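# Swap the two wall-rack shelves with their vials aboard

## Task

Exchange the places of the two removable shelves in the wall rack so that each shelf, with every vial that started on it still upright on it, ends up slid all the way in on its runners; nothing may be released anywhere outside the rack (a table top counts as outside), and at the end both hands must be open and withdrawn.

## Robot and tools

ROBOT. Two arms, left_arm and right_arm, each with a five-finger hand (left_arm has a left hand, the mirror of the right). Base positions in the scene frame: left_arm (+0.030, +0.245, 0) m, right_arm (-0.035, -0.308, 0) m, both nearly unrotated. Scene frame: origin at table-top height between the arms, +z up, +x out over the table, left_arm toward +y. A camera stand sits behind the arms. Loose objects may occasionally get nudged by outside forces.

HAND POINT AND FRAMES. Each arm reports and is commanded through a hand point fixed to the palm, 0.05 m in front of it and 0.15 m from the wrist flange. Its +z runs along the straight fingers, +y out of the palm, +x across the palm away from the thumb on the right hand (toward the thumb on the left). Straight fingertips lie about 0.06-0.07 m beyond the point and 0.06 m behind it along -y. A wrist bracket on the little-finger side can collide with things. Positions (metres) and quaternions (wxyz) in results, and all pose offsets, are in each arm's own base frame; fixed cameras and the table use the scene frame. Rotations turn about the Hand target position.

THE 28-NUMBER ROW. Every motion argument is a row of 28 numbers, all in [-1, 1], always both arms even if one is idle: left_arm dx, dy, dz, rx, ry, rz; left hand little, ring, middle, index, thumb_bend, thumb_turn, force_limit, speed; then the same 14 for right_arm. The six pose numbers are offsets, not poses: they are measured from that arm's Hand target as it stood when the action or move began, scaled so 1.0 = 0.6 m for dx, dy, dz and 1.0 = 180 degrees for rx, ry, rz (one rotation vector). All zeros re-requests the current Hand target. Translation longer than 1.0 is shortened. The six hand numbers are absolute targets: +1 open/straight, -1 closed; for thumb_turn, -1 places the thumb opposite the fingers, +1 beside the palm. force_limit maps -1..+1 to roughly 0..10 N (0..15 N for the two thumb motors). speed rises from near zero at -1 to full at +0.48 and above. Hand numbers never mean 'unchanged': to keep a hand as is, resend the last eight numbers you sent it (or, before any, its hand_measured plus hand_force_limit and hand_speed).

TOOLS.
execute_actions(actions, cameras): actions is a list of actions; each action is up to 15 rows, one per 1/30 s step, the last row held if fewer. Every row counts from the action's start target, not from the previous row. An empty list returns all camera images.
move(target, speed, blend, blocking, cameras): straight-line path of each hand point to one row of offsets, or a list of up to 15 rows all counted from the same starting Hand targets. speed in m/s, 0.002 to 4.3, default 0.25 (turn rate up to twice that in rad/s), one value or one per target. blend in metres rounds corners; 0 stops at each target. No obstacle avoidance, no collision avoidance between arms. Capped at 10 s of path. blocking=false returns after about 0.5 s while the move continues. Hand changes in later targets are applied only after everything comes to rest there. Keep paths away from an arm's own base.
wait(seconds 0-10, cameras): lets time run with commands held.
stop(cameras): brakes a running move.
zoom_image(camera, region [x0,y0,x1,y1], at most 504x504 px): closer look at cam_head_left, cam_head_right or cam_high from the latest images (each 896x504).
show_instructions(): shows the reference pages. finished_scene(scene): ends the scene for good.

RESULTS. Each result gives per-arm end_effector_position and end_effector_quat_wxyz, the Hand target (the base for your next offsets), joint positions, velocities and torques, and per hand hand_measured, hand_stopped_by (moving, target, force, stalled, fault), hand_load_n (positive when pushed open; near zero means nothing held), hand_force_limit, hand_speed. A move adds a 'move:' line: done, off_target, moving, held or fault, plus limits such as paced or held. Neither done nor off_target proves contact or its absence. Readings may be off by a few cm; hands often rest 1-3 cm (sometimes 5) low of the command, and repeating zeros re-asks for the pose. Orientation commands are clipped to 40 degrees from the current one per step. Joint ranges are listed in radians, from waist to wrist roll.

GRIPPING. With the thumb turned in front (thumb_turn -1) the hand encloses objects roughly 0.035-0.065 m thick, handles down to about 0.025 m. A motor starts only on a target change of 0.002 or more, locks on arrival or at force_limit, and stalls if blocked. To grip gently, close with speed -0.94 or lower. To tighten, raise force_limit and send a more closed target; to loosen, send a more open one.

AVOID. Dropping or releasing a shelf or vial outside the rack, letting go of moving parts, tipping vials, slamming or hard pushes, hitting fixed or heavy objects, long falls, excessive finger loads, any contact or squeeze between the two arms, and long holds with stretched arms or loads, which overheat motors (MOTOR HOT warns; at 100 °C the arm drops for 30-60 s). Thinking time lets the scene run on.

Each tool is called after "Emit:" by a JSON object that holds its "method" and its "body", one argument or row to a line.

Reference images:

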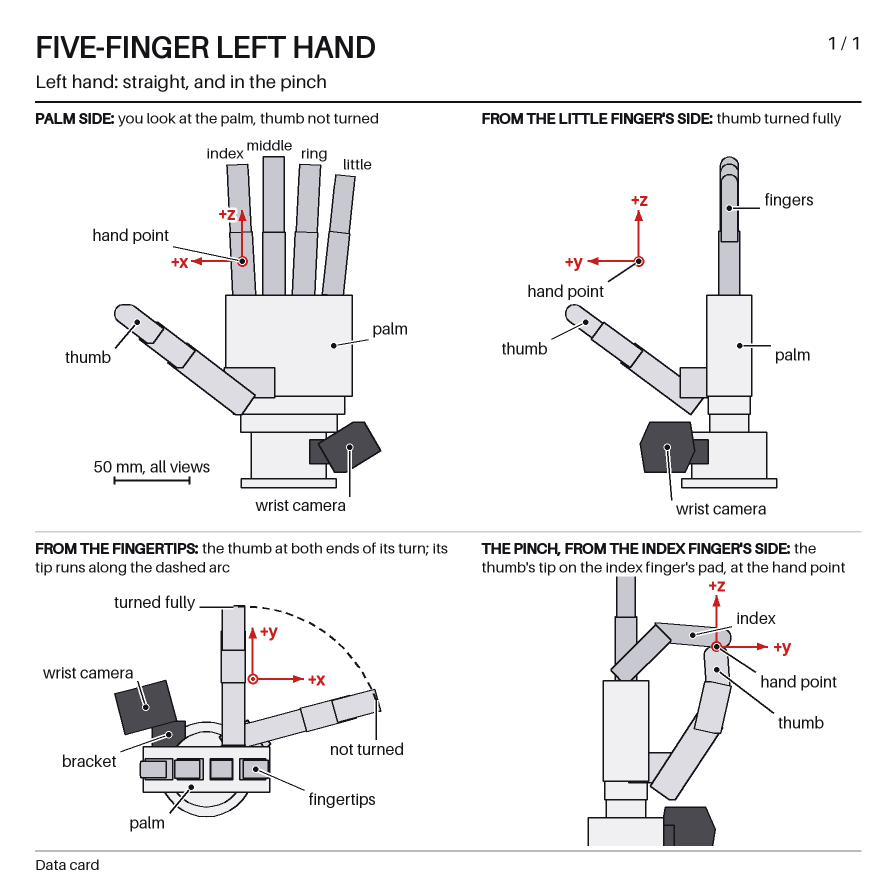

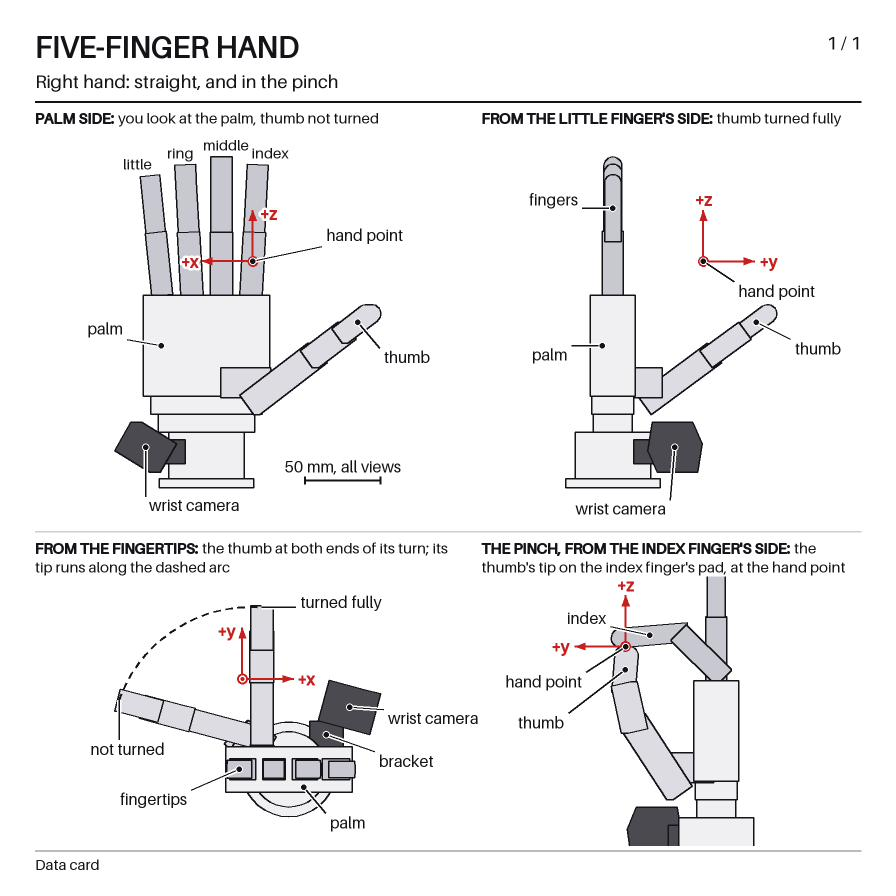

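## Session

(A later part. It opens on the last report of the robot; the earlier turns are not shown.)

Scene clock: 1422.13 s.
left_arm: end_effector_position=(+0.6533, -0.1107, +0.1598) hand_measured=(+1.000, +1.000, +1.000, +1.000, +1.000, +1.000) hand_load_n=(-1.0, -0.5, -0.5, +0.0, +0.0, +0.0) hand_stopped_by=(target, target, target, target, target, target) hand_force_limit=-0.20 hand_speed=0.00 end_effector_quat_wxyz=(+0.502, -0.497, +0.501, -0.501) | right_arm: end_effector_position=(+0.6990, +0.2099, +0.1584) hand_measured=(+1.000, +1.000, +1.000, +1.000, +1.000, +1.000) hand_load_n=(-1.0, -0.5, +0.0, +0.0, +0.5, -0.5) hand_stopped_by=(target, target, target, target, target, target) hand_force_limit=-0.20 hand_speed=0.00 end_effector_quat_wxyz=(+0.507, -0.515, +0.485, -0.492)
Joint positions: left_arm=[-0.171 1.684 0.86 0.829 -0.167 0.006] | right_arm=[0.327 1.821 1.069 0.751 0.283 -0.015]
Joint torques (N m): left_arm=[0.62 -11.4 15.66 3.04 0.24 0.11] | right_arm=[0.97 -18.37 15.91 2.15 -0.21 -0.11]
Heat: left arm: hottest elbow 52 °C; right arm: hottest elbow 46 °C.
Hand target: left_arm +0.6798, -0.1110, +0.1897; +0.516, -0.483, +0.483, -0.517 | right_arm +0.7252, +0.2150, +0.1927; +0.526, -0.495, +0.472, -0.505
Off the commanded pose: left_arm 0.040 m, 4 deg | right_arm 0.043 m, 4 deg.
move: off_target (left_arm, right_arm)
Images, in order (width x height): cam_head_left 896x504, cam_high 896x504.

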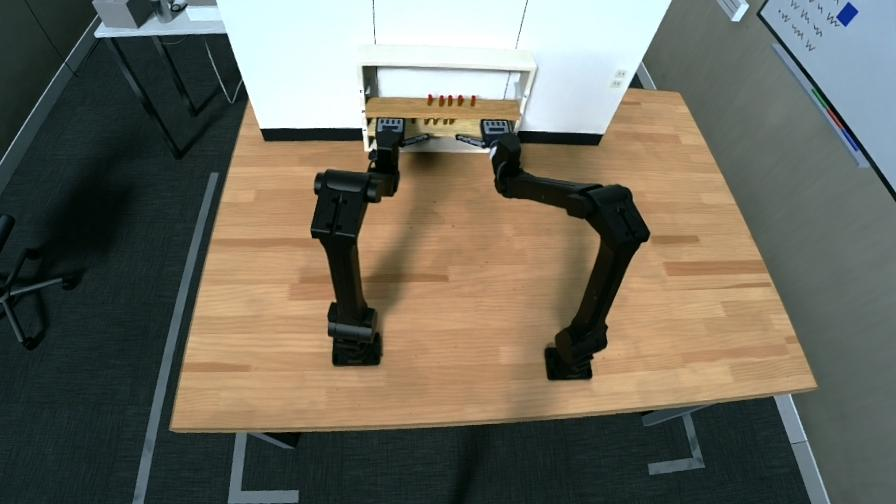

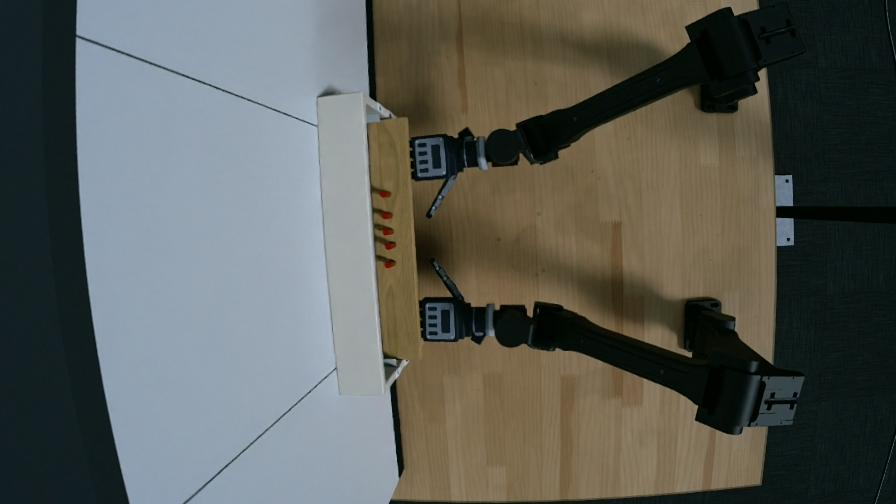

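Emit:
{"method": "move", "body": {
  "target": [0.025,0,0.0,0,0,0,1,1,1,1,1,1,-0.2,0, 0.03,0.0014,0.0,0,0,0,1,1,1,1,1,1,-0.2,0],
  "speed": 0.04
}}

Emit:
{"method": "move", "body": {
  "target": [-0.025,0,-0.065,0,0.022,0,1,1,1,1,1,1,-0.2,0, -0.025,0,-0.068,0,0.022,0,1,1,1,1,1,1,-0.2,0],
  "speed": 0.03,
  "cameras": ["cam_head_left","cam_high"]
}}

Emit:
{"method": "zoom_image", "body": {
  "camera": "cam_head_left",
  "region": [350, 80, 450, 160]
}}

Emit:
{"method": "zoom_image", "body": {
  "camera": "cam_head_left",
  "region": [440, 80, 540, 160]
}}

Emit:
{"method": "zoom_image", "body": {
  "camera": "cam_high",
  "region": [370, 100, 470, 240]
}}

Emit:
{"method": "zoom_image", "body": {
  "camera": "cam_high",
  "region": [370, 240, 470, 380]
}}

Scene clock: 1435.47 s.
left_arm: end_effector_position=(+0.6684, -0.1105, +0.1592) hand_measured=(+1.000, +1.000, +1.000, +1.000, +1.000, +1.000) hand_load_n=(-1.0, -0.5, +0.0, +0.0, +0.0, +0.0) hand_stopped_by=(target, target, target, target, target, target) hand_force_limit=-0.20 hand_speed=0.00 end_effector_quat_wxyz=(+0.502, -0.497, +0.501, -0.500) | right_arm: end_effector_position=(+0.7169, +0.2108, +0.1574) hand_measured=(+1.000, +1.000, +1.000, +1.000, +1.000, +1.000) hand_load_n=(-1.5, +0.0, -0.5, +0.0, +0.0, -0.5) hand_stopped_by=(target, target, target, target, target, target) hand_force_limit=-0.20 hand_speed=0.00 end_effector_quat_wxyz=(+0.506, -0.515, +0.486, -0.492)
Joint positions: left_arm=[-0.165 1.715 0.904 0.815 -0.163 0.006] | right_arm=[0.318 1.857 1.124 0.731 0.275 -0.015]
Joint torques (N m): left_arm=[0.56 -11.81 15.79 2.97 0.26 0.1] | right_arm=[0.32 -19.08 15.91 2.29 -0.19 -0.13]
Heat: left arm: hottest elbow 50 °C; right arm: hottest elbow 47 °C.
Hand target: left_arm +0.6948, -0.1110, +0.1897; +0.516, -0.483, +0.483, -0.517 | right_arm +0.7433, +0.2158, +0.1926; +0.526, -0.495, +0.472, -0.505
Off the commanded pose: left_arm 0.040 m, 4 deg | right_arm 0.044 m, 4 deg.
move: off_target (left_arm, right_arm)

Scene clock: 1437.13 s.
left_arm: end_effector_position=(+0.6686, -0.1106, +0.1469) hand_measured=(+1.000, +1.000, +1.000, +1.000, +1.000, +1.000) hand_load_n=(+0.0, -0.5, +0.0, +0.0, +0.0, +0.0) hand_stopped_by=(target, target, target, target, target, target) hand_force_limit=-0.20 hand_speed=0.00 end_effector_quat_wxyz=(+0.497, -0.501, +0.507, -0.495) | right_arm: end_effector_position=(+0.7170, +0.2111, +0.1430) hand_measured=(+1.000, +1.000, +1.000, +1.000, +1.000, +1.000) hand_load_n=(-1.0, +0.0, +0.0, +0.0, +0.0, -0.5) hand_stopped_by=(target, target, target, target, target, target) hand_force_limit=-0.20 hand_speed=0.00 end_effector_quat_wxyz=(+0.500, -0.521, +0.491, -0.487)
Joint positions: left_arm=[-0.165 1.732 0.904 0.812 -0.163 0.005] | right_arm=[0.318 1.875 1.124 0.724 0.275 -0.009]
Joint torques (N m): left_arm=[0.32 -11.4 11.96 2.88 0.08 0] | right_arm=[1.32 -18.73 12.41 1.91 0.04 0.09]
Heat: left arm: hottest elbow 50 °C; right arm: hottest elbow 47 °C.
Hand target: left_arm +0.6798, -0.1110, +0.1507; +0.499, -0.501, +0.501, -0.500 | right_arm +0.7283, +0.2158, +0.1521; +0.510, -0.512, +0.490, -0.488
Off the commanded pose: left_arm 0.012 m, 1 deg | right_arm 0.015 m, 1 deg.
move: off_target (left_arm, right_arm)
Images, in order (width x height): cam_head_left 896x504, cam_high 896x504.

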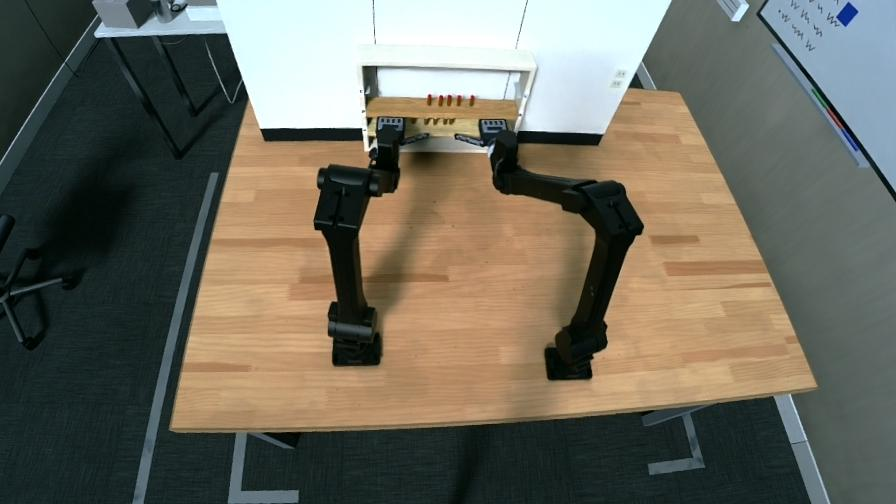

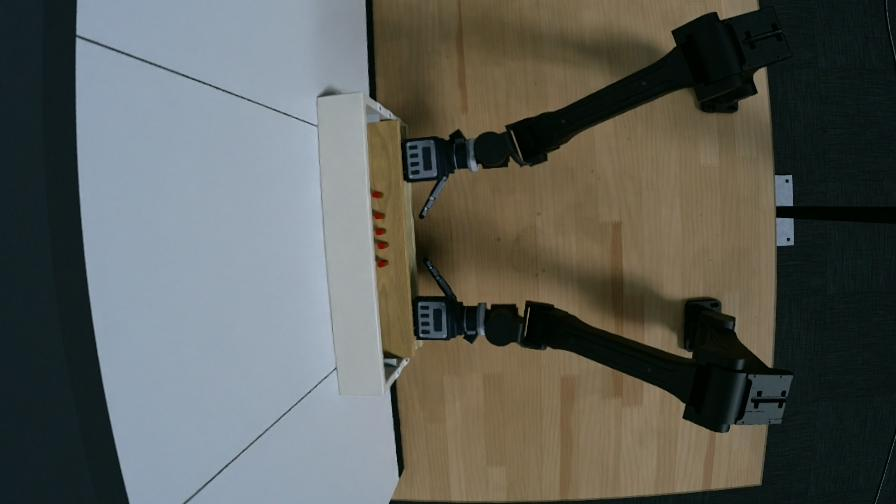

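Scaled by 5.040 from the camera's 896x504 image, which has a finer 1280x720 frame.

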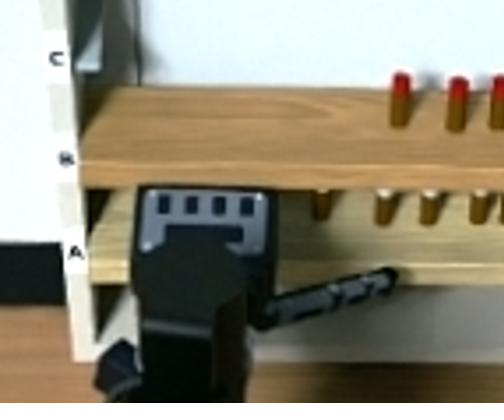

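Scaled by 5.040 from the camera's 896x504 image, which has a finer 1280x720 frame.

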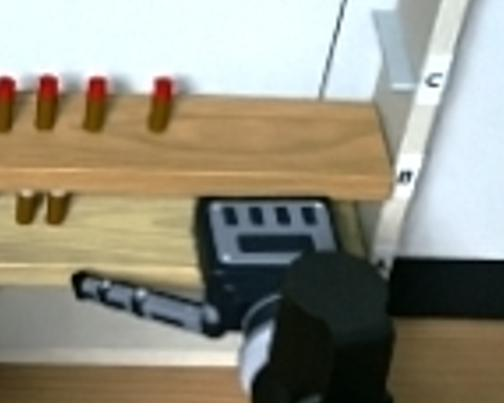

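Scaled by 3.600 from the camera's 896x504 image, which has a finer 1280x720 frame.

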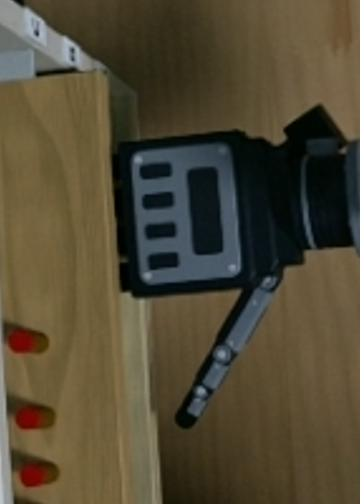

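Scaled by 3.600 from the camera's 896x504 image, which has a finer 1280x720 frame.

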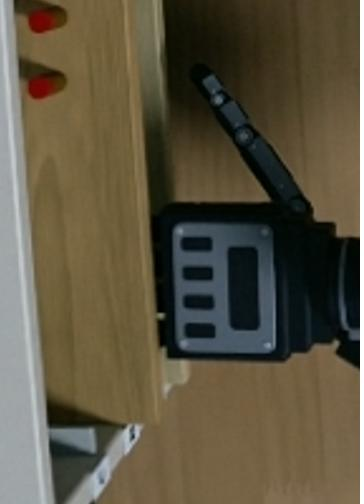

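Emit:
{"method": "move", "body": {
  "target": [-0.01,0,-0.03,0,0.02,0,1,1,1,1,1,1,-0.2,0, -0.01,0,-0.033,0,0.02,0,1,1,1,1,1,1,-0.2,0],
  "speed": 0.03,
  "cameras": ["cam_head_left","cam_high"]
}}

Emit:
{"method": "zoom_image", "body": {
  "camera": "cam_head_left",
  "region": [350, 80, 450, 160]
}}

Emit:
{"method": "zoom_image", "body": {
  "camera": "cam_head_left",
  "region": [440, 80, 540, 160]
}}

Scene clock: 1451.83 s.
left_arm: end_effector_position=(+0.6653, -0.1104, +0.1346) hand_measured=(+1.000, +1.000, +1.000, +1.000, +1.000, +1.000) hand_load_n=(+0.0, +0.0, -0.5, +0.0, +0.0, +0.0) hand_stopped_by=(target, target, target, target, target, target) hand_force_limit=-0.20 hand_speed=0.00 end_effector_quat_wxyz=(+0.486, -0.512, +0.518, -0.482) | right_arm: end_effector_position=(+0.7139, +0.2109, +0.1317) hand_measured=(+1.000, +1.000, +1.000, +1.000, +1.000, +1.000) hand_load_n=(+0.0, +0.0, +0.0, +0.0, +0.0, -0.5) hand_stopped_by=(target, target, target, target, target, target) hand_force_limit=-0.20 hand_speed=0.00 end_effector_quat_wxyz=(-0.489, +0.532, -0.501, +0.476)
Joint positions: left_arm=[-0.165 1.732 0.904 0.765 -0.163 -0.001] | right_arm=[0.318 1.875 1.124 0.68 0.275 0.004]
Joint torques (N m): left_arm=[0.26 -11.4 11.49 2.41 0.06 -0.03] | right_arm=[1.32 -18.55 11.97 1.5 0.09 0.07]
Heat: left arm: hottest elbow 49 °C; right arm: hottest elbow 49 °C.
Hand target: left_arm +0.6738, -0.1110, +0.1327; +0.483, -0.516, +0.516, -0.484 | right_arm +0.7223, +0.2158, +0.1322; -0.494, +0.527, -0.506, +0.471
Off the commanded pose: left_arm 0.009 m, 1 deg | right_arm 0.010 m, 1 deg.
move: done
Images, in order (width x height): cam_head_left 896x504, cam_high 896x504.

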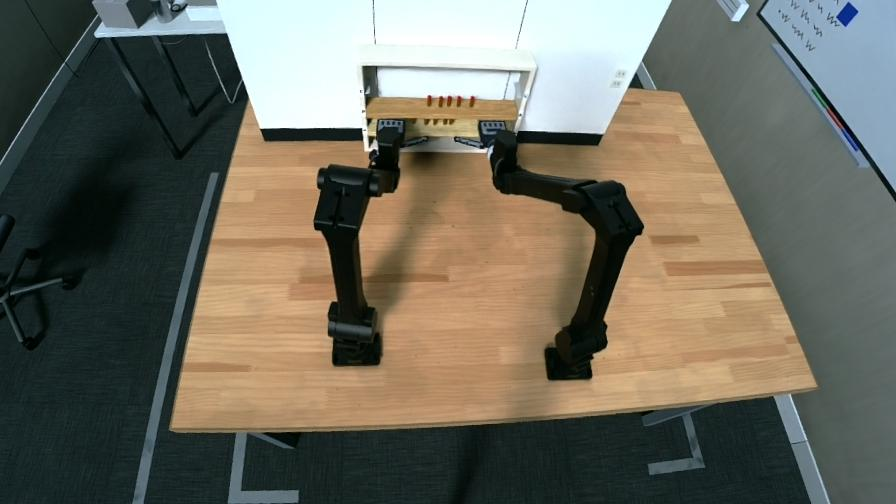

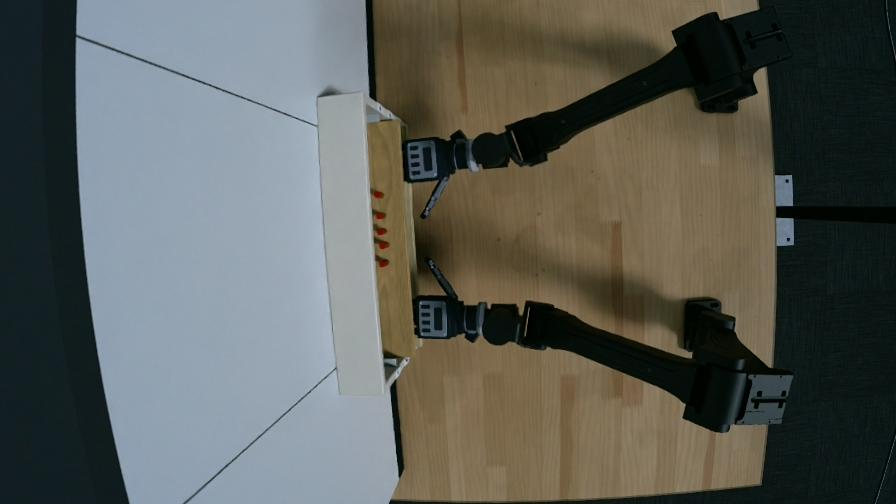

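Scaled by 5.040 from the camera's 896x504 image, which has a finer 1280x720 frame.

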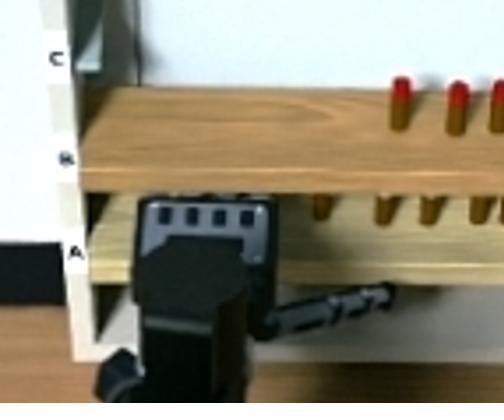

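Scaled by 5.040 from the camera's 896x504 image, which has a finer 1280x720 frame.

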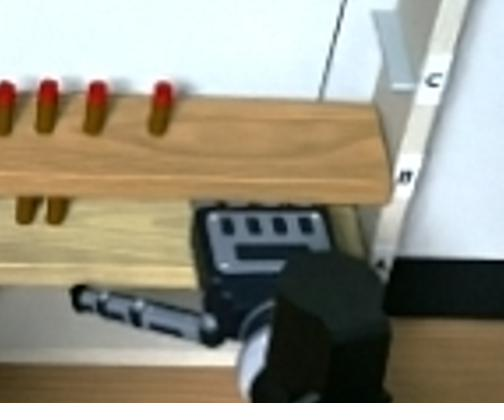

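Emit:
{"method": "move", "body": {
  "target": [-0.2,0,0.0,0,0,0,1,1,1,1,1,1,-0.2,0, -0.2,-0.009,0.0,0,0,0,1,1,1,1,1,1,-0.2,0],
  "speed": 0.08,
  "cameras": ["cam_head_left","cam_head_right","cam_high"]
}}

Emit:
{"method": "zoom_image", "body": {
  "camera": "cam_head_left",
  "region": [350, 50, 550, 160]
}}

Emit:
{"method": "zoom_image", "body": {
  "camera": "cam_high",
  "region": [370, 100, 470, 240]
}}

Emit:
{"method": "zoom_image", "body": {
  "camera": "cam_high",
  "region": [370, 240, 470, 380]
}}

Scene clock: 1465.40 s.
left_arm: end_effector_position=(+0.5584, -0.1051, +0.1266) hand_measured=(+1.000, +1.000, +1.000, +1.000, +1.000, +1.000) hand_load_n=(+0.0, +0.0, +0.0, +0.0, +0.0, -0.5) hand_stopped_by=(target, target, target, target, target, target) hand_force_limit=-0.20 hand_speed=0.00 end_effector_quat_wxyz=(+0.484, -0.519, +0.522, -0.474) | right_arm: end_effector_position=(+0.6070, +0.2050, +0.1261) hand_measured=(+1.000, +1.000, +1.000, +1.000, +1.000, +1.000) hand_load_n=(+0.0, +0.0, +0.0, +0.0, +0.0, -0.5) hand_stopped_by=(target, target, target, target, target, target) hand_force_limit=-0.20 hand_speed=0.00 end_effector_quat_wxyz=(-0.483, +0.535, -0.505, +0.474)
Joint positions: left_arm=[-0.203 1.52 0.606 0.83 -0.211 -0.005] | right_arm=[0.382 1.678 0.815 0.774 0.343 0.01]
Joint torques (N m): left_arm=[-0.97 -10.17 7.39 3.41 -0.11 -0.04] | right_arm=[1.9 -16.79 7.75 2.65 0.2 0.1]
Heat: left arm: hottest elbow 48 °C; right arm: hottest elbow 48 °C.
Hand target: left_arm +0.5539, -0.1109, +0.1326; +0.483, -0.516, +0.516, -0.484 | right_arm +0.6023, +0.2104, +0.1323; -0.494, +0.527, -0.506, +0.471
Off the commanded pose: left_arm 0.010 m, 1 deg | right_arm 0.009 m, 2 deg.
move: done

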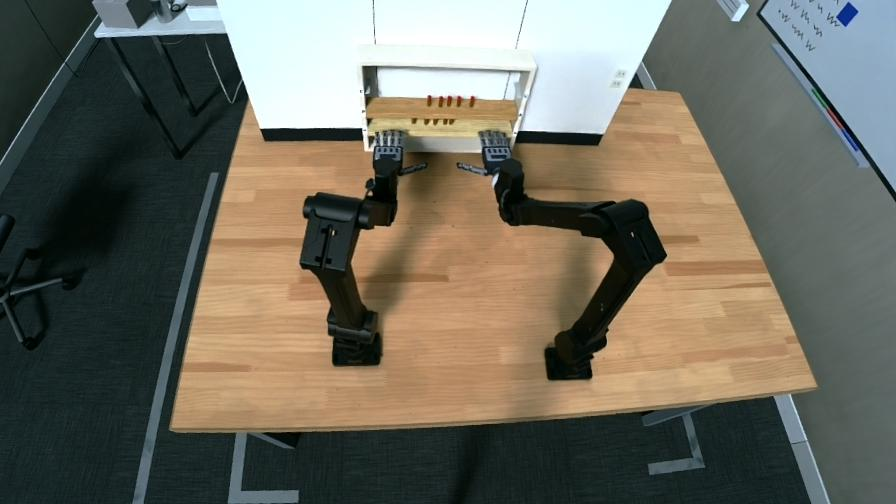

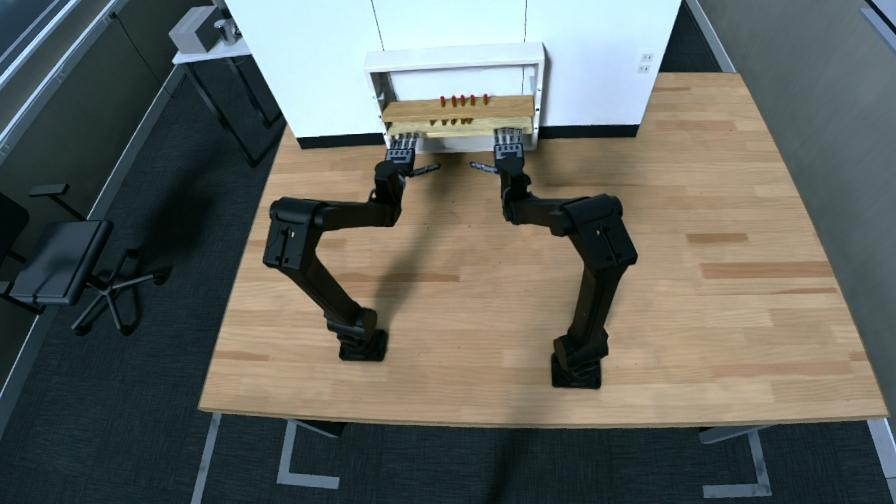

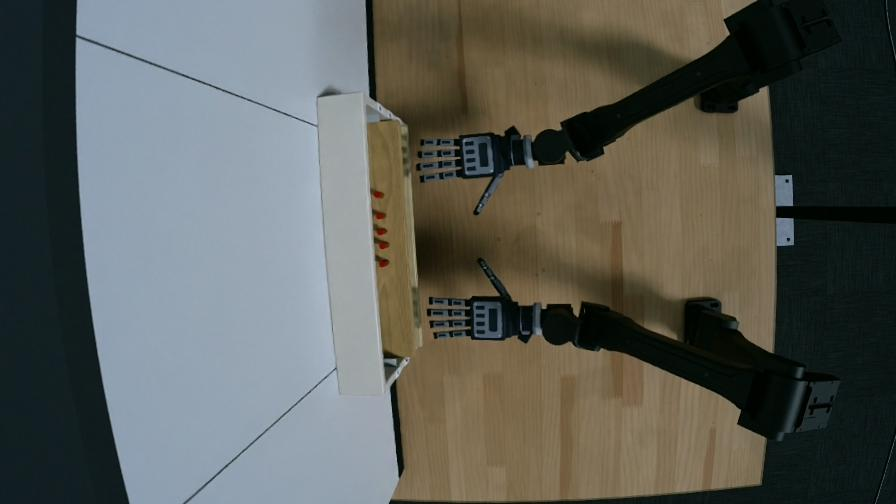

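Scaled by 2.520 from the camera's 896x504 image, which has a finer 1280x720 frame.

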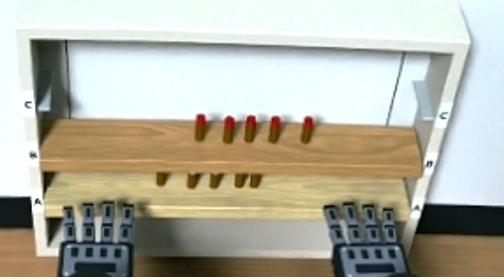

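Scaled by 3.600 from the camera's 896x504 image, which has a finer 1280x720 frame.

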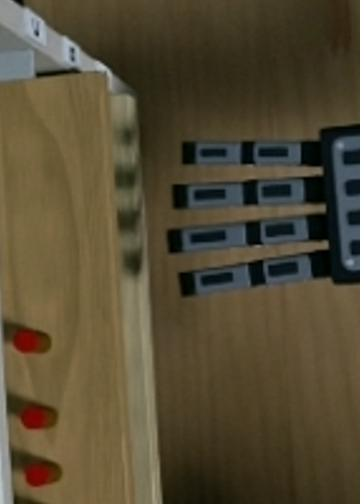

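Scaled by 3.600 from the camera's 896x504 image, which has a finer 1280x720 frame.

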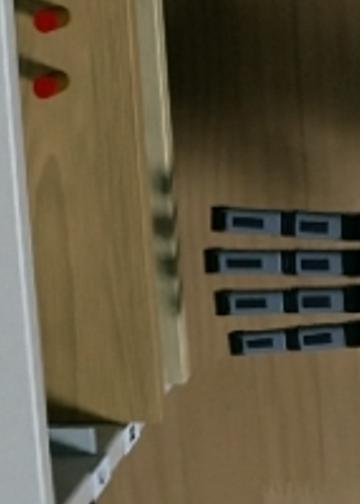

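Emit:
{"method": "move", "body": {
  "target": [0,0,0.085,0,-0.033,0,1,1,1,1,1,1,-0.2,0, 0,0,0.088,0,-0.033,0,1,1,1,1,1,1,-0.2,0],
  "speed": 0.08
}}

Scene clock: 1475.30 s.
left_arm: end_effector_position=(+0.5579, -0.1062, +0.1785) hand_measured=(+1.000, +1.000, +1.000, +1.000, +1.000, +1.000) hand_load_n=(+0.0, +0.0, +0.0, +0.0, +0.0, -0.5) hand_stopped_by=(target, target, target, target, target, target) hand_force_limit=-0.20 hand_speed=0.00 end_effector_quat_wxyz=(+0.505, -0.499, +0.490, -0.505) | right_arm: end_effector_position=(+0.6070, +0.2066, +0.1806) hand_measured=(+1.000, +1.000, +1.000, +1.000, +1.000, +1.000) hand_load_n=(+0.0, +0.0, +0.0, -0.5, +0.0, -0.5) hand_stopped_by=(target, target, target, target, target, target) hand_force_limit=-0.20 hand_speed=0.00 end_effector_quat_wxyz=(+0.517, -0.501, +0.488, -0.493)
Joint positions: left_arm=[-0.207 1.437 0.606 0.852 -0.215 -0.004] | right_arm=[0.387 1.606 0.815 0.813 0.35 0.003]
Joint torques (N m): left_arm=[-0.91 -9.35 8.49 3.37 -0.1 0.17] | right_arm=[1.96 -16.44 8.4 2.55 0.2 -0.29]
Heat: left arm: hottest elbow 47 °C; right arm: hottest elbow 47 °C.
Hand target: left_arm +0.5538, -0.1110, +0.1839; +0.509, -0.491, +0.490, -0.510 | right_arm +0.6023, +0.2105, +0.1849; +0.520, -0.502, +0.479, -0.498
Off the commanded pose: left_arm 0.008 m, 1 deg | right_arm 0.008 m, 1 deg.
move: done

Emit:
{"method": "move", "body": {
  "target": [0.06,0,-0.02,0,0,0,1,1,1,1,1,1,-0.2,0, 0.05,0.001,-0.02,0,0,0,1,1,1,1,1,1,-0.2,0],
  "speed": 0.06,
  "cameras": ["cam_head_left","cam_head_right","cam_high"]
}}

Emit:
{"method": "zoom_image", "body": {
  "camera": "cam_head_left",
  "region": [350, 80, 450, 160]
}}

Emit:
{"method": "zoom_image", "body": {
  "camera": "cam_head_left",
  "region": [440, 80, 540, 160]
}}

Emit:
{"method": "zoom_image", "body": {
  "camera": "cam_high",
  "region": [370, 100, 470, 240]
}}

Emit:
{"method": "zoom_image", "body": {
  "camera": "cam_high",
  "region": [370, 240, 470, 380]
}}

Scene clock: 1484.23 s.
left_arm: end_effector_position=(+0.5710, -0.1118, +0.1584) hand_measured=(+1.000, +1.000, +1.000, +1.000, +1.000, +1.000) hand_load_n=(+0.0, +0.0, +0.0, +0.0, +0.0, -0.5) hand_stopped_by=(target, target, target, target, target, target) hand_force_limit=-0.20 hand_speed=0.00 end_effector_quat_wxyz=(+0.498, -0.499, +0.500, -0.503) | right_arm: end_effector_position=(+0.6125, +0.2111, +0.1567) hand_measured=(+1.000, +1.000, +1.000, +1.000, +1.000, +1.000) hand_load_n=(+0.0, -0.5, -0.5, +0.0, +0.0, -0.5) hand_stopped_by=(target, target, target, target, target, target) hand_force_limit=-0.20 hand_speed=0.00 end_effector_quat_wxyz=(+0.511, -0.514, +0.488, -0.485)
Joint positions: left_arm=[-0.207 1.513 0.632 0.883 -0.201 -0.004] | right_arm=[0.386 1.659 0.825 0.828 0.334 0.002]
Joint torques (N m): left_arm=[0.56 -7.53 13.05 3.4 0.12 0.17] | right_arm=[0.15 -14.1 12.93 2.62 -0.09 -0.21]
Heat: left arm: hottest elbow 46 °C; right arm: hottest elbow 46 °C.
Hand target: left_arm +0.5899, -0.1110, +0.1719; +0.509, -0.491, +0.490, -0.510 | right_arm +0.6322, +0.2111, +0.1728; +0.519, -0.503, +0.479, -0.498
Off the commanded pose: left_arm 0.023 m, 2 deg | right_arm 0.026 m, 2 deg.
move: off_target (left_arm, right_arm)

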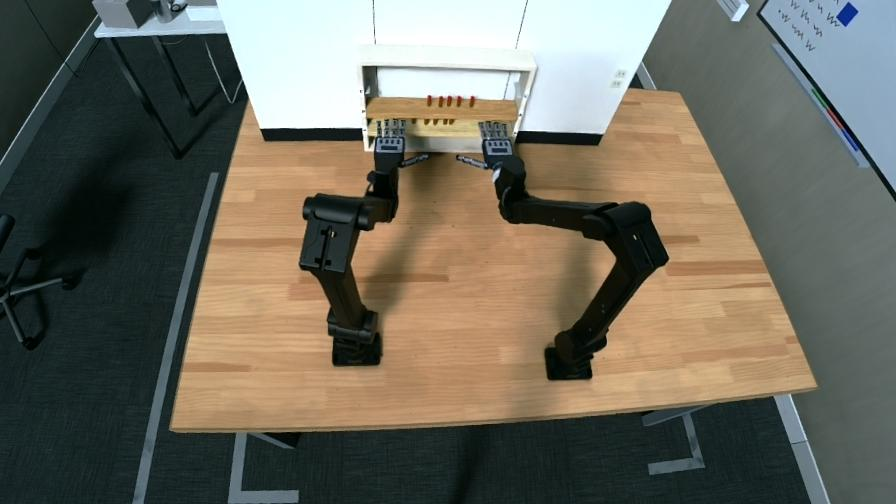

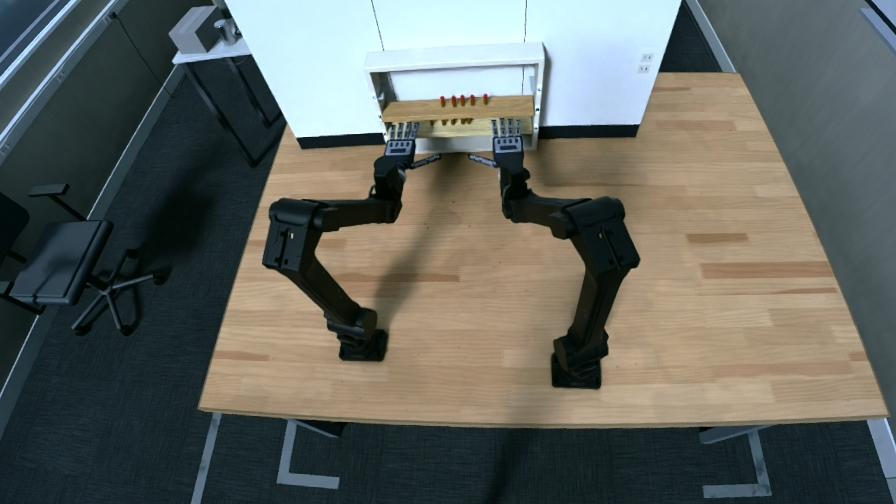

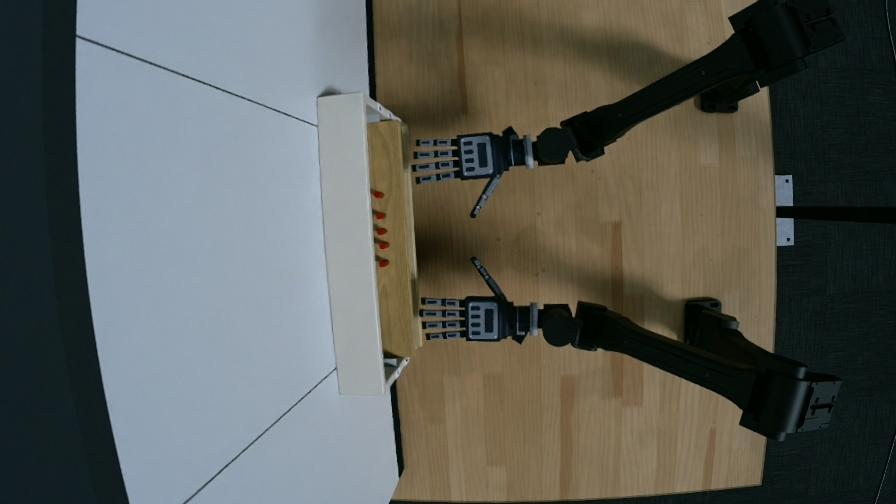

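Scaled by 5.040 from the camera's 896x504 image, which has a finer 1280x720 frame.

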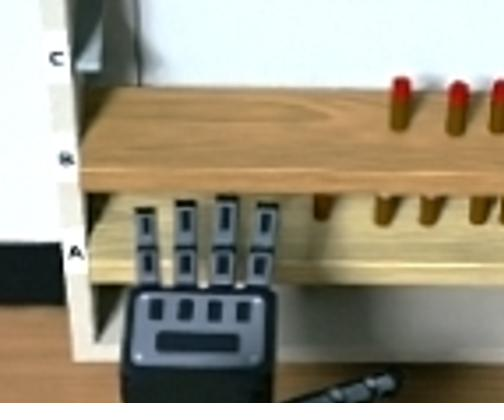

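Scaled by 5.040 from the camera's 896x504 image, which has a finer 1280x720 frame.

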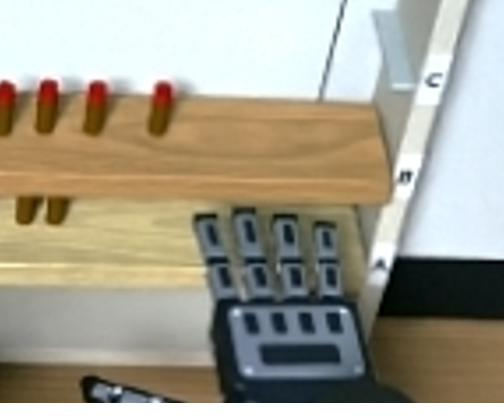

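Scaled by 3.600 from the camera's 896x504 image, which has a finer 1280x720 frame.

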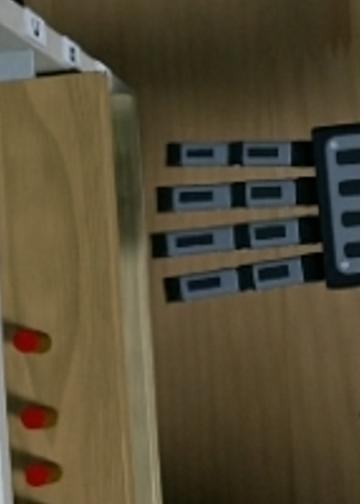

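Scaled by 3.600 from the camera's 896x504 image, which has a finer 1280x720 frame.

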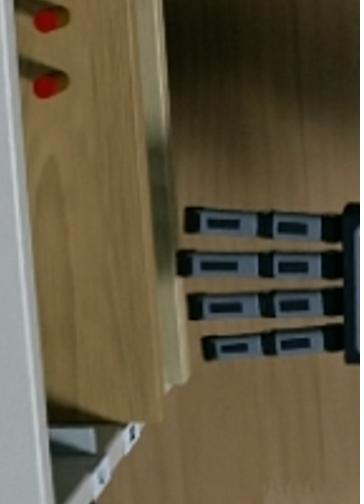

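Emit:
{"method": "move", "body": {
  "target": [0.045,0,0.004,0,0,0,1,1,1,1,1,1,-0.2,0, 0.045,0.002,0.006,0,0,0,1,1,1,1,1,1,-0.2,0],
  "speed": 0.04,
  "cameras": ["cam_head_left","cam_high"]
}}

Emit:
{"method": "zoom_image", "body": {
  "camera": "cam_head_left",
  "region": [350, 80, 450, 160]
}}

Emit:
{"method": "zoom_image", "body": {
  "camera": "cam_high",
  "region": [370, 100, 470, 240]
}}

Emit:
{"method": "zoom_image", "body": {
  "camera": "cam_high",
  "region": [370, 240, 470, 380]
}}

Scene clock: 1498.30 s.
left_arm: end_effector_position=(+0.5961, -0.1141, +0.1638) hand_measured=(+1.000, +1.000, +1.000, +1.000, +1.000, +1.000) hand_load_n=(+0.0, +0.0, -0.5, +0.0, +0.0, -0.5) hand_stopped_by=(target, target, target, target, target, target) hand_force_limit=-0.20 hand_speed=0.00 end_effector_quat_wxyz=(+0.500, -0.495, +0.496, -0.509) | right_arm: end_effector_position=(+0.6407, +0.2132, +0.1706) hand_measured=(+1.000, +1.000, +1.000, +1.000, +1.000, +1.000) hand_load_n=(+0.0, +0.0, +0.0, +0.0, +0.0, -0.5) hand_stopped_by=(target, target, target, target, target, target) hand_force_limit=-0.20 hand_speed=0.00 end_effector_quat_wxyz=(+0.521, -0.504, +0.484, -0.490)
Joint positions: left_arm=[-0.198 1.564 0.7 0.883 -0.189 -0.004] | right_arm=[0.368 1.699 0.902 0.822 0.316 0.002]
Joint torques (N m): left_arm=[0.97 -8.23 13.81 2.37 0.15 0.17] | right_arm=[0.32 -14.39 13.39 1.54 -0.07 -0.22]
Heat: left arm: hottest elbow 48 °C; right arm: hottest elbow 47 °C.
Hand target: left_arm +0.6169, -0.1109, +0.1741; +0.509, -0.491, +0.490, -0.510 | right_arm +0.6593, +0.2122, +0.1767; +0.520, -0.502, +0.479, -0.498
Off the commanded pose: left_arm 0.023 m, 1 deg | right_arm 0.019 m, 1 deg.
move: off_target (left_arm, right_arm)
Images, in order (width x height): cam_head_left 896x504, cam_high 896x504.

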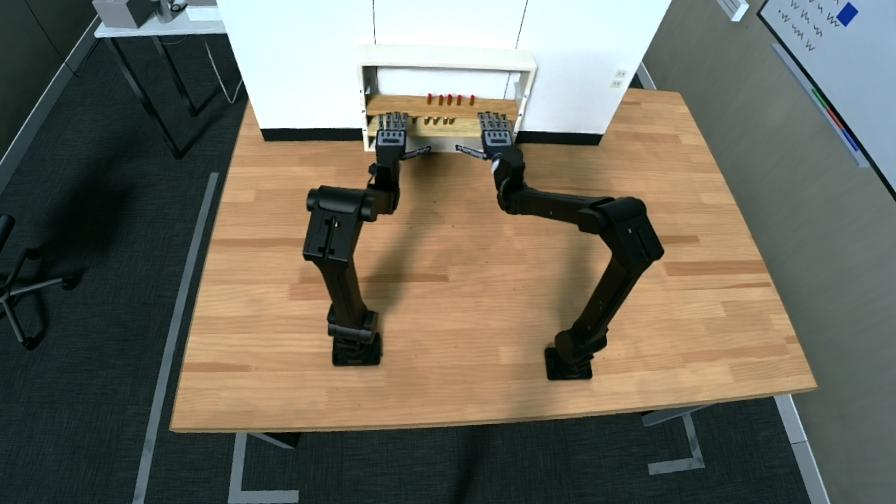

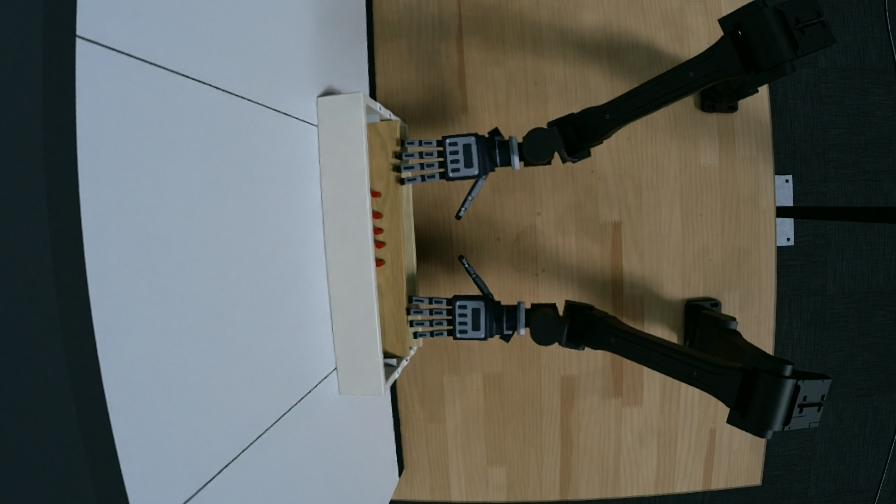

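Scaled by 5.040 from the camera's 896x504 image, which has a finer 1280x720 frame.

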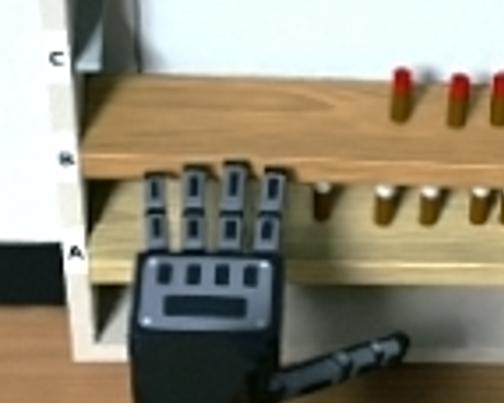

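Scaled by 3.600 from the camera's 896x504 image, which has a finer 1280x720 frame.

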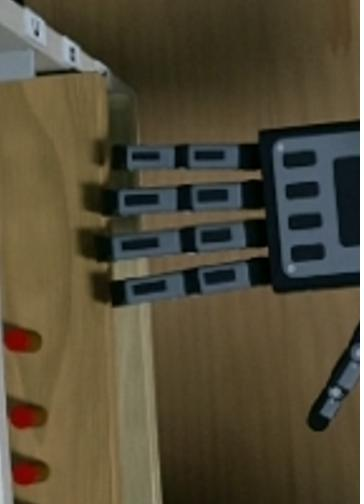

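Scaled by 3.600 from the camera's 896x504 image, which has a finer 1280x720 frame.

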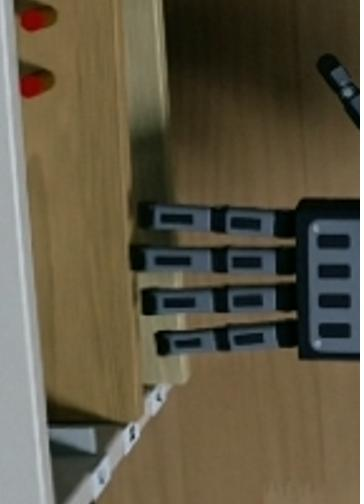

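Emit:
{"method": "move", "body": {
  "target": [0,0,0,0,0,0,1,1,1,1,1,1,-0.2,0, -0.08,0,-0.005,0,0,0,1,1,1,1,1,1,-0.2,0],
  "speed": 0.06
}}

Emit:
{"method": "move", "body": {
  "target": [0,0,0,0,0,0,1,1,1,1,1,1,-0.2,0, 0,0,-0.03,0,0,0,1,1,1,1,1,1,-0.2,0],
  "speed": 0.06
}}

Scene clock: 1508.10 s.
left_arm: end_effector_position=(+0.5961, -0.1141, +0.1638) hand_measured=(+1.000, +1.000, +1.000, +1.000, +1.000, +1.000) hand_load_n=(+0.0, +0.0, -0.5, +0.0, +0.0, +0.0) hand_stopped_by=(target, target, target, target, target, target) hand_force_limit=-0.20 hand_speed=0.00 end_effector_quat_wxyz=(+0.500, -0.495, +0.496, -0.509) | right_arm: end_effector_position=(+0.6164, +0.2091, +0.1683) hand_measured=(+1.000, +1.000, +1.000, +1.000, +1.000, +1.000) hand_load_n=(+0.0, +0.0, +0.0, -0.5, +0.0, -0.5) hand_stopped_by=(target, target, target, target, target, target) hand_force_limit=-0.20 hand_speed=0.00 end_effector_quat_wxyz=(+0.517, -0.502, +0.488, -0.493)
Joint positions: left_arm=[-0.198 1.564 0.7 0.883 -0.189 -0.004] | right_arm=[0.384 1.653 0.833 0.841 0.346 0.002]
Joint torques (N m): left_arm=[0.97 -8.23 13.83 2.37 0.15 0.17] | right_arm=[1.67 -16.67 8.32 2.61 0.18 -0.23]
Heat: left arm: hottest elbow 49 °C; right arm: hottest elbow 46 °C.
Hand target: left_arm +0.6169, -0.1109, +0.1741; +0.509, -0.491, +0.490, -0.510 | right_arm +0.6114, +0.2122, +0.1735; +0.520, -0.502, +0.479, -0.498
Off the commanded pose: left_arm 0.023 m, 1 deg | right_arm 0.008 m, 1 deg.
move: off_target (left_arm)

Scene clock: 1509.10 s.
left_arm: end_effector_position=(+0.5961, -0.1141, +0.1638) hand_measured=(+1.000, +1.000, +1.000, +1.000, +1.000, +1.000) hand_load_n=(+0.0, +0.0, -0.5, +0.0, -0.5, +0.0) hand_stopped_by=(target, target, target, target, target, target) hand_force_limit=-0.20 hand_speed=0.00 end_effector_quat_wxyz=(+0.500, -0.495, +0.496, -0.509) | right_arm: end_effector_position=(+0.6146, +0.2083, +0.1719) hand_measured=(+1.000, +1.000, +1.000, +1.000, +1.000, +1.000) hand_load_n=(+0.0, +0.0, -0.5, -0.5, +0.0, +0.0) hand_stopped_by=(target, target, target, target, target, target) hand_force_limit=-0.20 hand_speed=0.00 end_effector_quat_wxyz=(+0.527, -0.491, +0.483, -0.497)
Joint positions: left_arm=[-0.198 1.564 0.7 0.883 -0.189 -0.004] | right_arm=[0.384 1.658 0.818 0.894 0.346 0.002]
Joint torques (N m): left_arm=[0.91 -8.23 13.83 2.39 0.15 0.17] | right_arm=[1.67 -13.8 8.01 2.45 0.18 -0.24]
Heat: left arm: hottest elbow 49 °C; right arm: hottest elbow 46 °C.
Hand target: left_arm +0.6169, -0.1109, +0.1741; +0.509, -0.491, +0.490, -0.510 | right_arm +0.6113, +0.2121, +0.1556; +0.520, -0.502, +0.479, -0.498
Off the commanded pose: left_arm 0.023 m, 1 deg | right_arm 0.017 m, 2 deg.
move: off_target (left_arm, right_arm)

Emit:
{"method": "move", "body": {
  "target": [0,0,0,0,0,0,1,1,1,1,1,1,-0.2,0, 0,0,-0.025,0,0.008,0,1,1,1,1,1,1,-0.2,0],
  "speed": 0.06
}}

Scene clock: 1514.00 s.
left_arm: end_effector_position=(+0.5961, -0.1141, +0.1638) hand_measured=(+1.000, +1.000, +1.000, +1.000, +1.000, +1.000) hand_load_n=(+0.0, +0.0, -0.5, +0.0, +0.0, +0.0) hand_stopped_by=(target, target, target, target, target, target) hand_force_limit=-0.20 hand_speed=0.00 end_effector_quat_wxyz=(+0.500, -0.495, +0.496, -0.509) | right_arm: end_effector_position=(+0.6153, +0.2086, +0.1576) hand_measured=(+1.000, +1.000, +1.000, +1.000, +1.000, +1.000) hand_load_n=(+0.0, +0.0, +0.0, +0.0, +0.0, -0.5) hand_stopped_by=(target, target, target, target, target, target) hand_force_limit=-0.20 hand_speed=0.00 end_effector_quat_wxyz=(+0.520, -0.499, +0.486, -0.494)
Joint positions: left_arm=[-0.198 1.564 0.7 0.883 -0.189 -0.004] | right_arm=[0.384 1.681 0.818 0.895 0.346 0.002]
Joint torques (N m): left_arm=[1.03 -8.23 13.82 2.39 0.15 0.17] | right_arm=[1.79 -13.04 7.69 2.44 0.16 -0.12]
Heat: left arm: hottest elbow 49 °C; right arm: hottest elbow 45 °C.
Hand target: left_arm +0.6169, -0.1109, +0.1741; +0.509, -0.491, +0.490, -0.510 | right_arm +0.6113, +0.2121, +0.1405; +0.513, -0.509, +0.486, -0.492
Off the commanded pose: left_arm 0.023 m, 1 deg | right_arm 0.018 m, 1 deg.
move: off_target (left_arm, right_arm)

Emit:
{"method": "move", "body": {
  "target": [0,0,0,0,0,0,1,1,1,1,1,1,-0.2,0, 0.05,0.002,0.03,0,0,0,1,1,1,1,1,1,-0.2,0],
  "speed": 0.05
}}

Scene clock: 1520.67 s.
left_arm: end_effector_position=(+0.5961, -0.1141, +0.1638) hand_measured=(+1.000, +1.000, +1.000, +1.000, +1.000, +1.000) hand_load_n=(+0.0, +0.0, -0.5, +0.0, +0.0, +0.0) hand_stopped_by=(target, target, target, target, target, target) hand_force_limit=-0.20 hand_speed=0.00 end_effector_quat_wxyz=(+0.500, -0.495, +0.496, -0.509) | right_arm: end_effector_position=(+0.6236, +0.2139, +0.1537) hand_measured=(+1.000, +1.000, +1.000, +1.000, +1.000, +1.000) hand_load_n=(+0.0, +0.0, +0.0, +0.0, +0.0, -0.5) hand_stopped_by=(target, target, target, target, target, target) hand_force_limit=-0.20 hand_speed=0.00 end_effector_quat_wxyz=(+0.514, -0.512, +0.487, -0.486)
Joint positions: left_arm=[-0.198 1.564 0.7 0.883 -0.189 -0.004] | right_arm=[0.382 1.693 0.853 0.84 0.33 0.002]
Joint torques (N m): left_arm=[0.97 -8.23 13.82 2.37 0.15 0.17] | right_arm=[0.73 -13.98 12.88 1.21 -0.05 -0.12]
Heat: left arm: hottest elbow 50 °C; right arm: hottest elbow 44 °C.
Hand target: left_arm +0.6169, -0.1109, +0.1741; +0.509, -0.491, +0.490, -0.510 | right_arm +0.6413, +0.2134, +0.1586; +0.514, -0.509, +0.486, -0.492
Off the commanded pose: left_arm 0.023 m, 1 deg | right_arm 0.018 m, 1 deg.
move: off_target (left_arm, right_arm)


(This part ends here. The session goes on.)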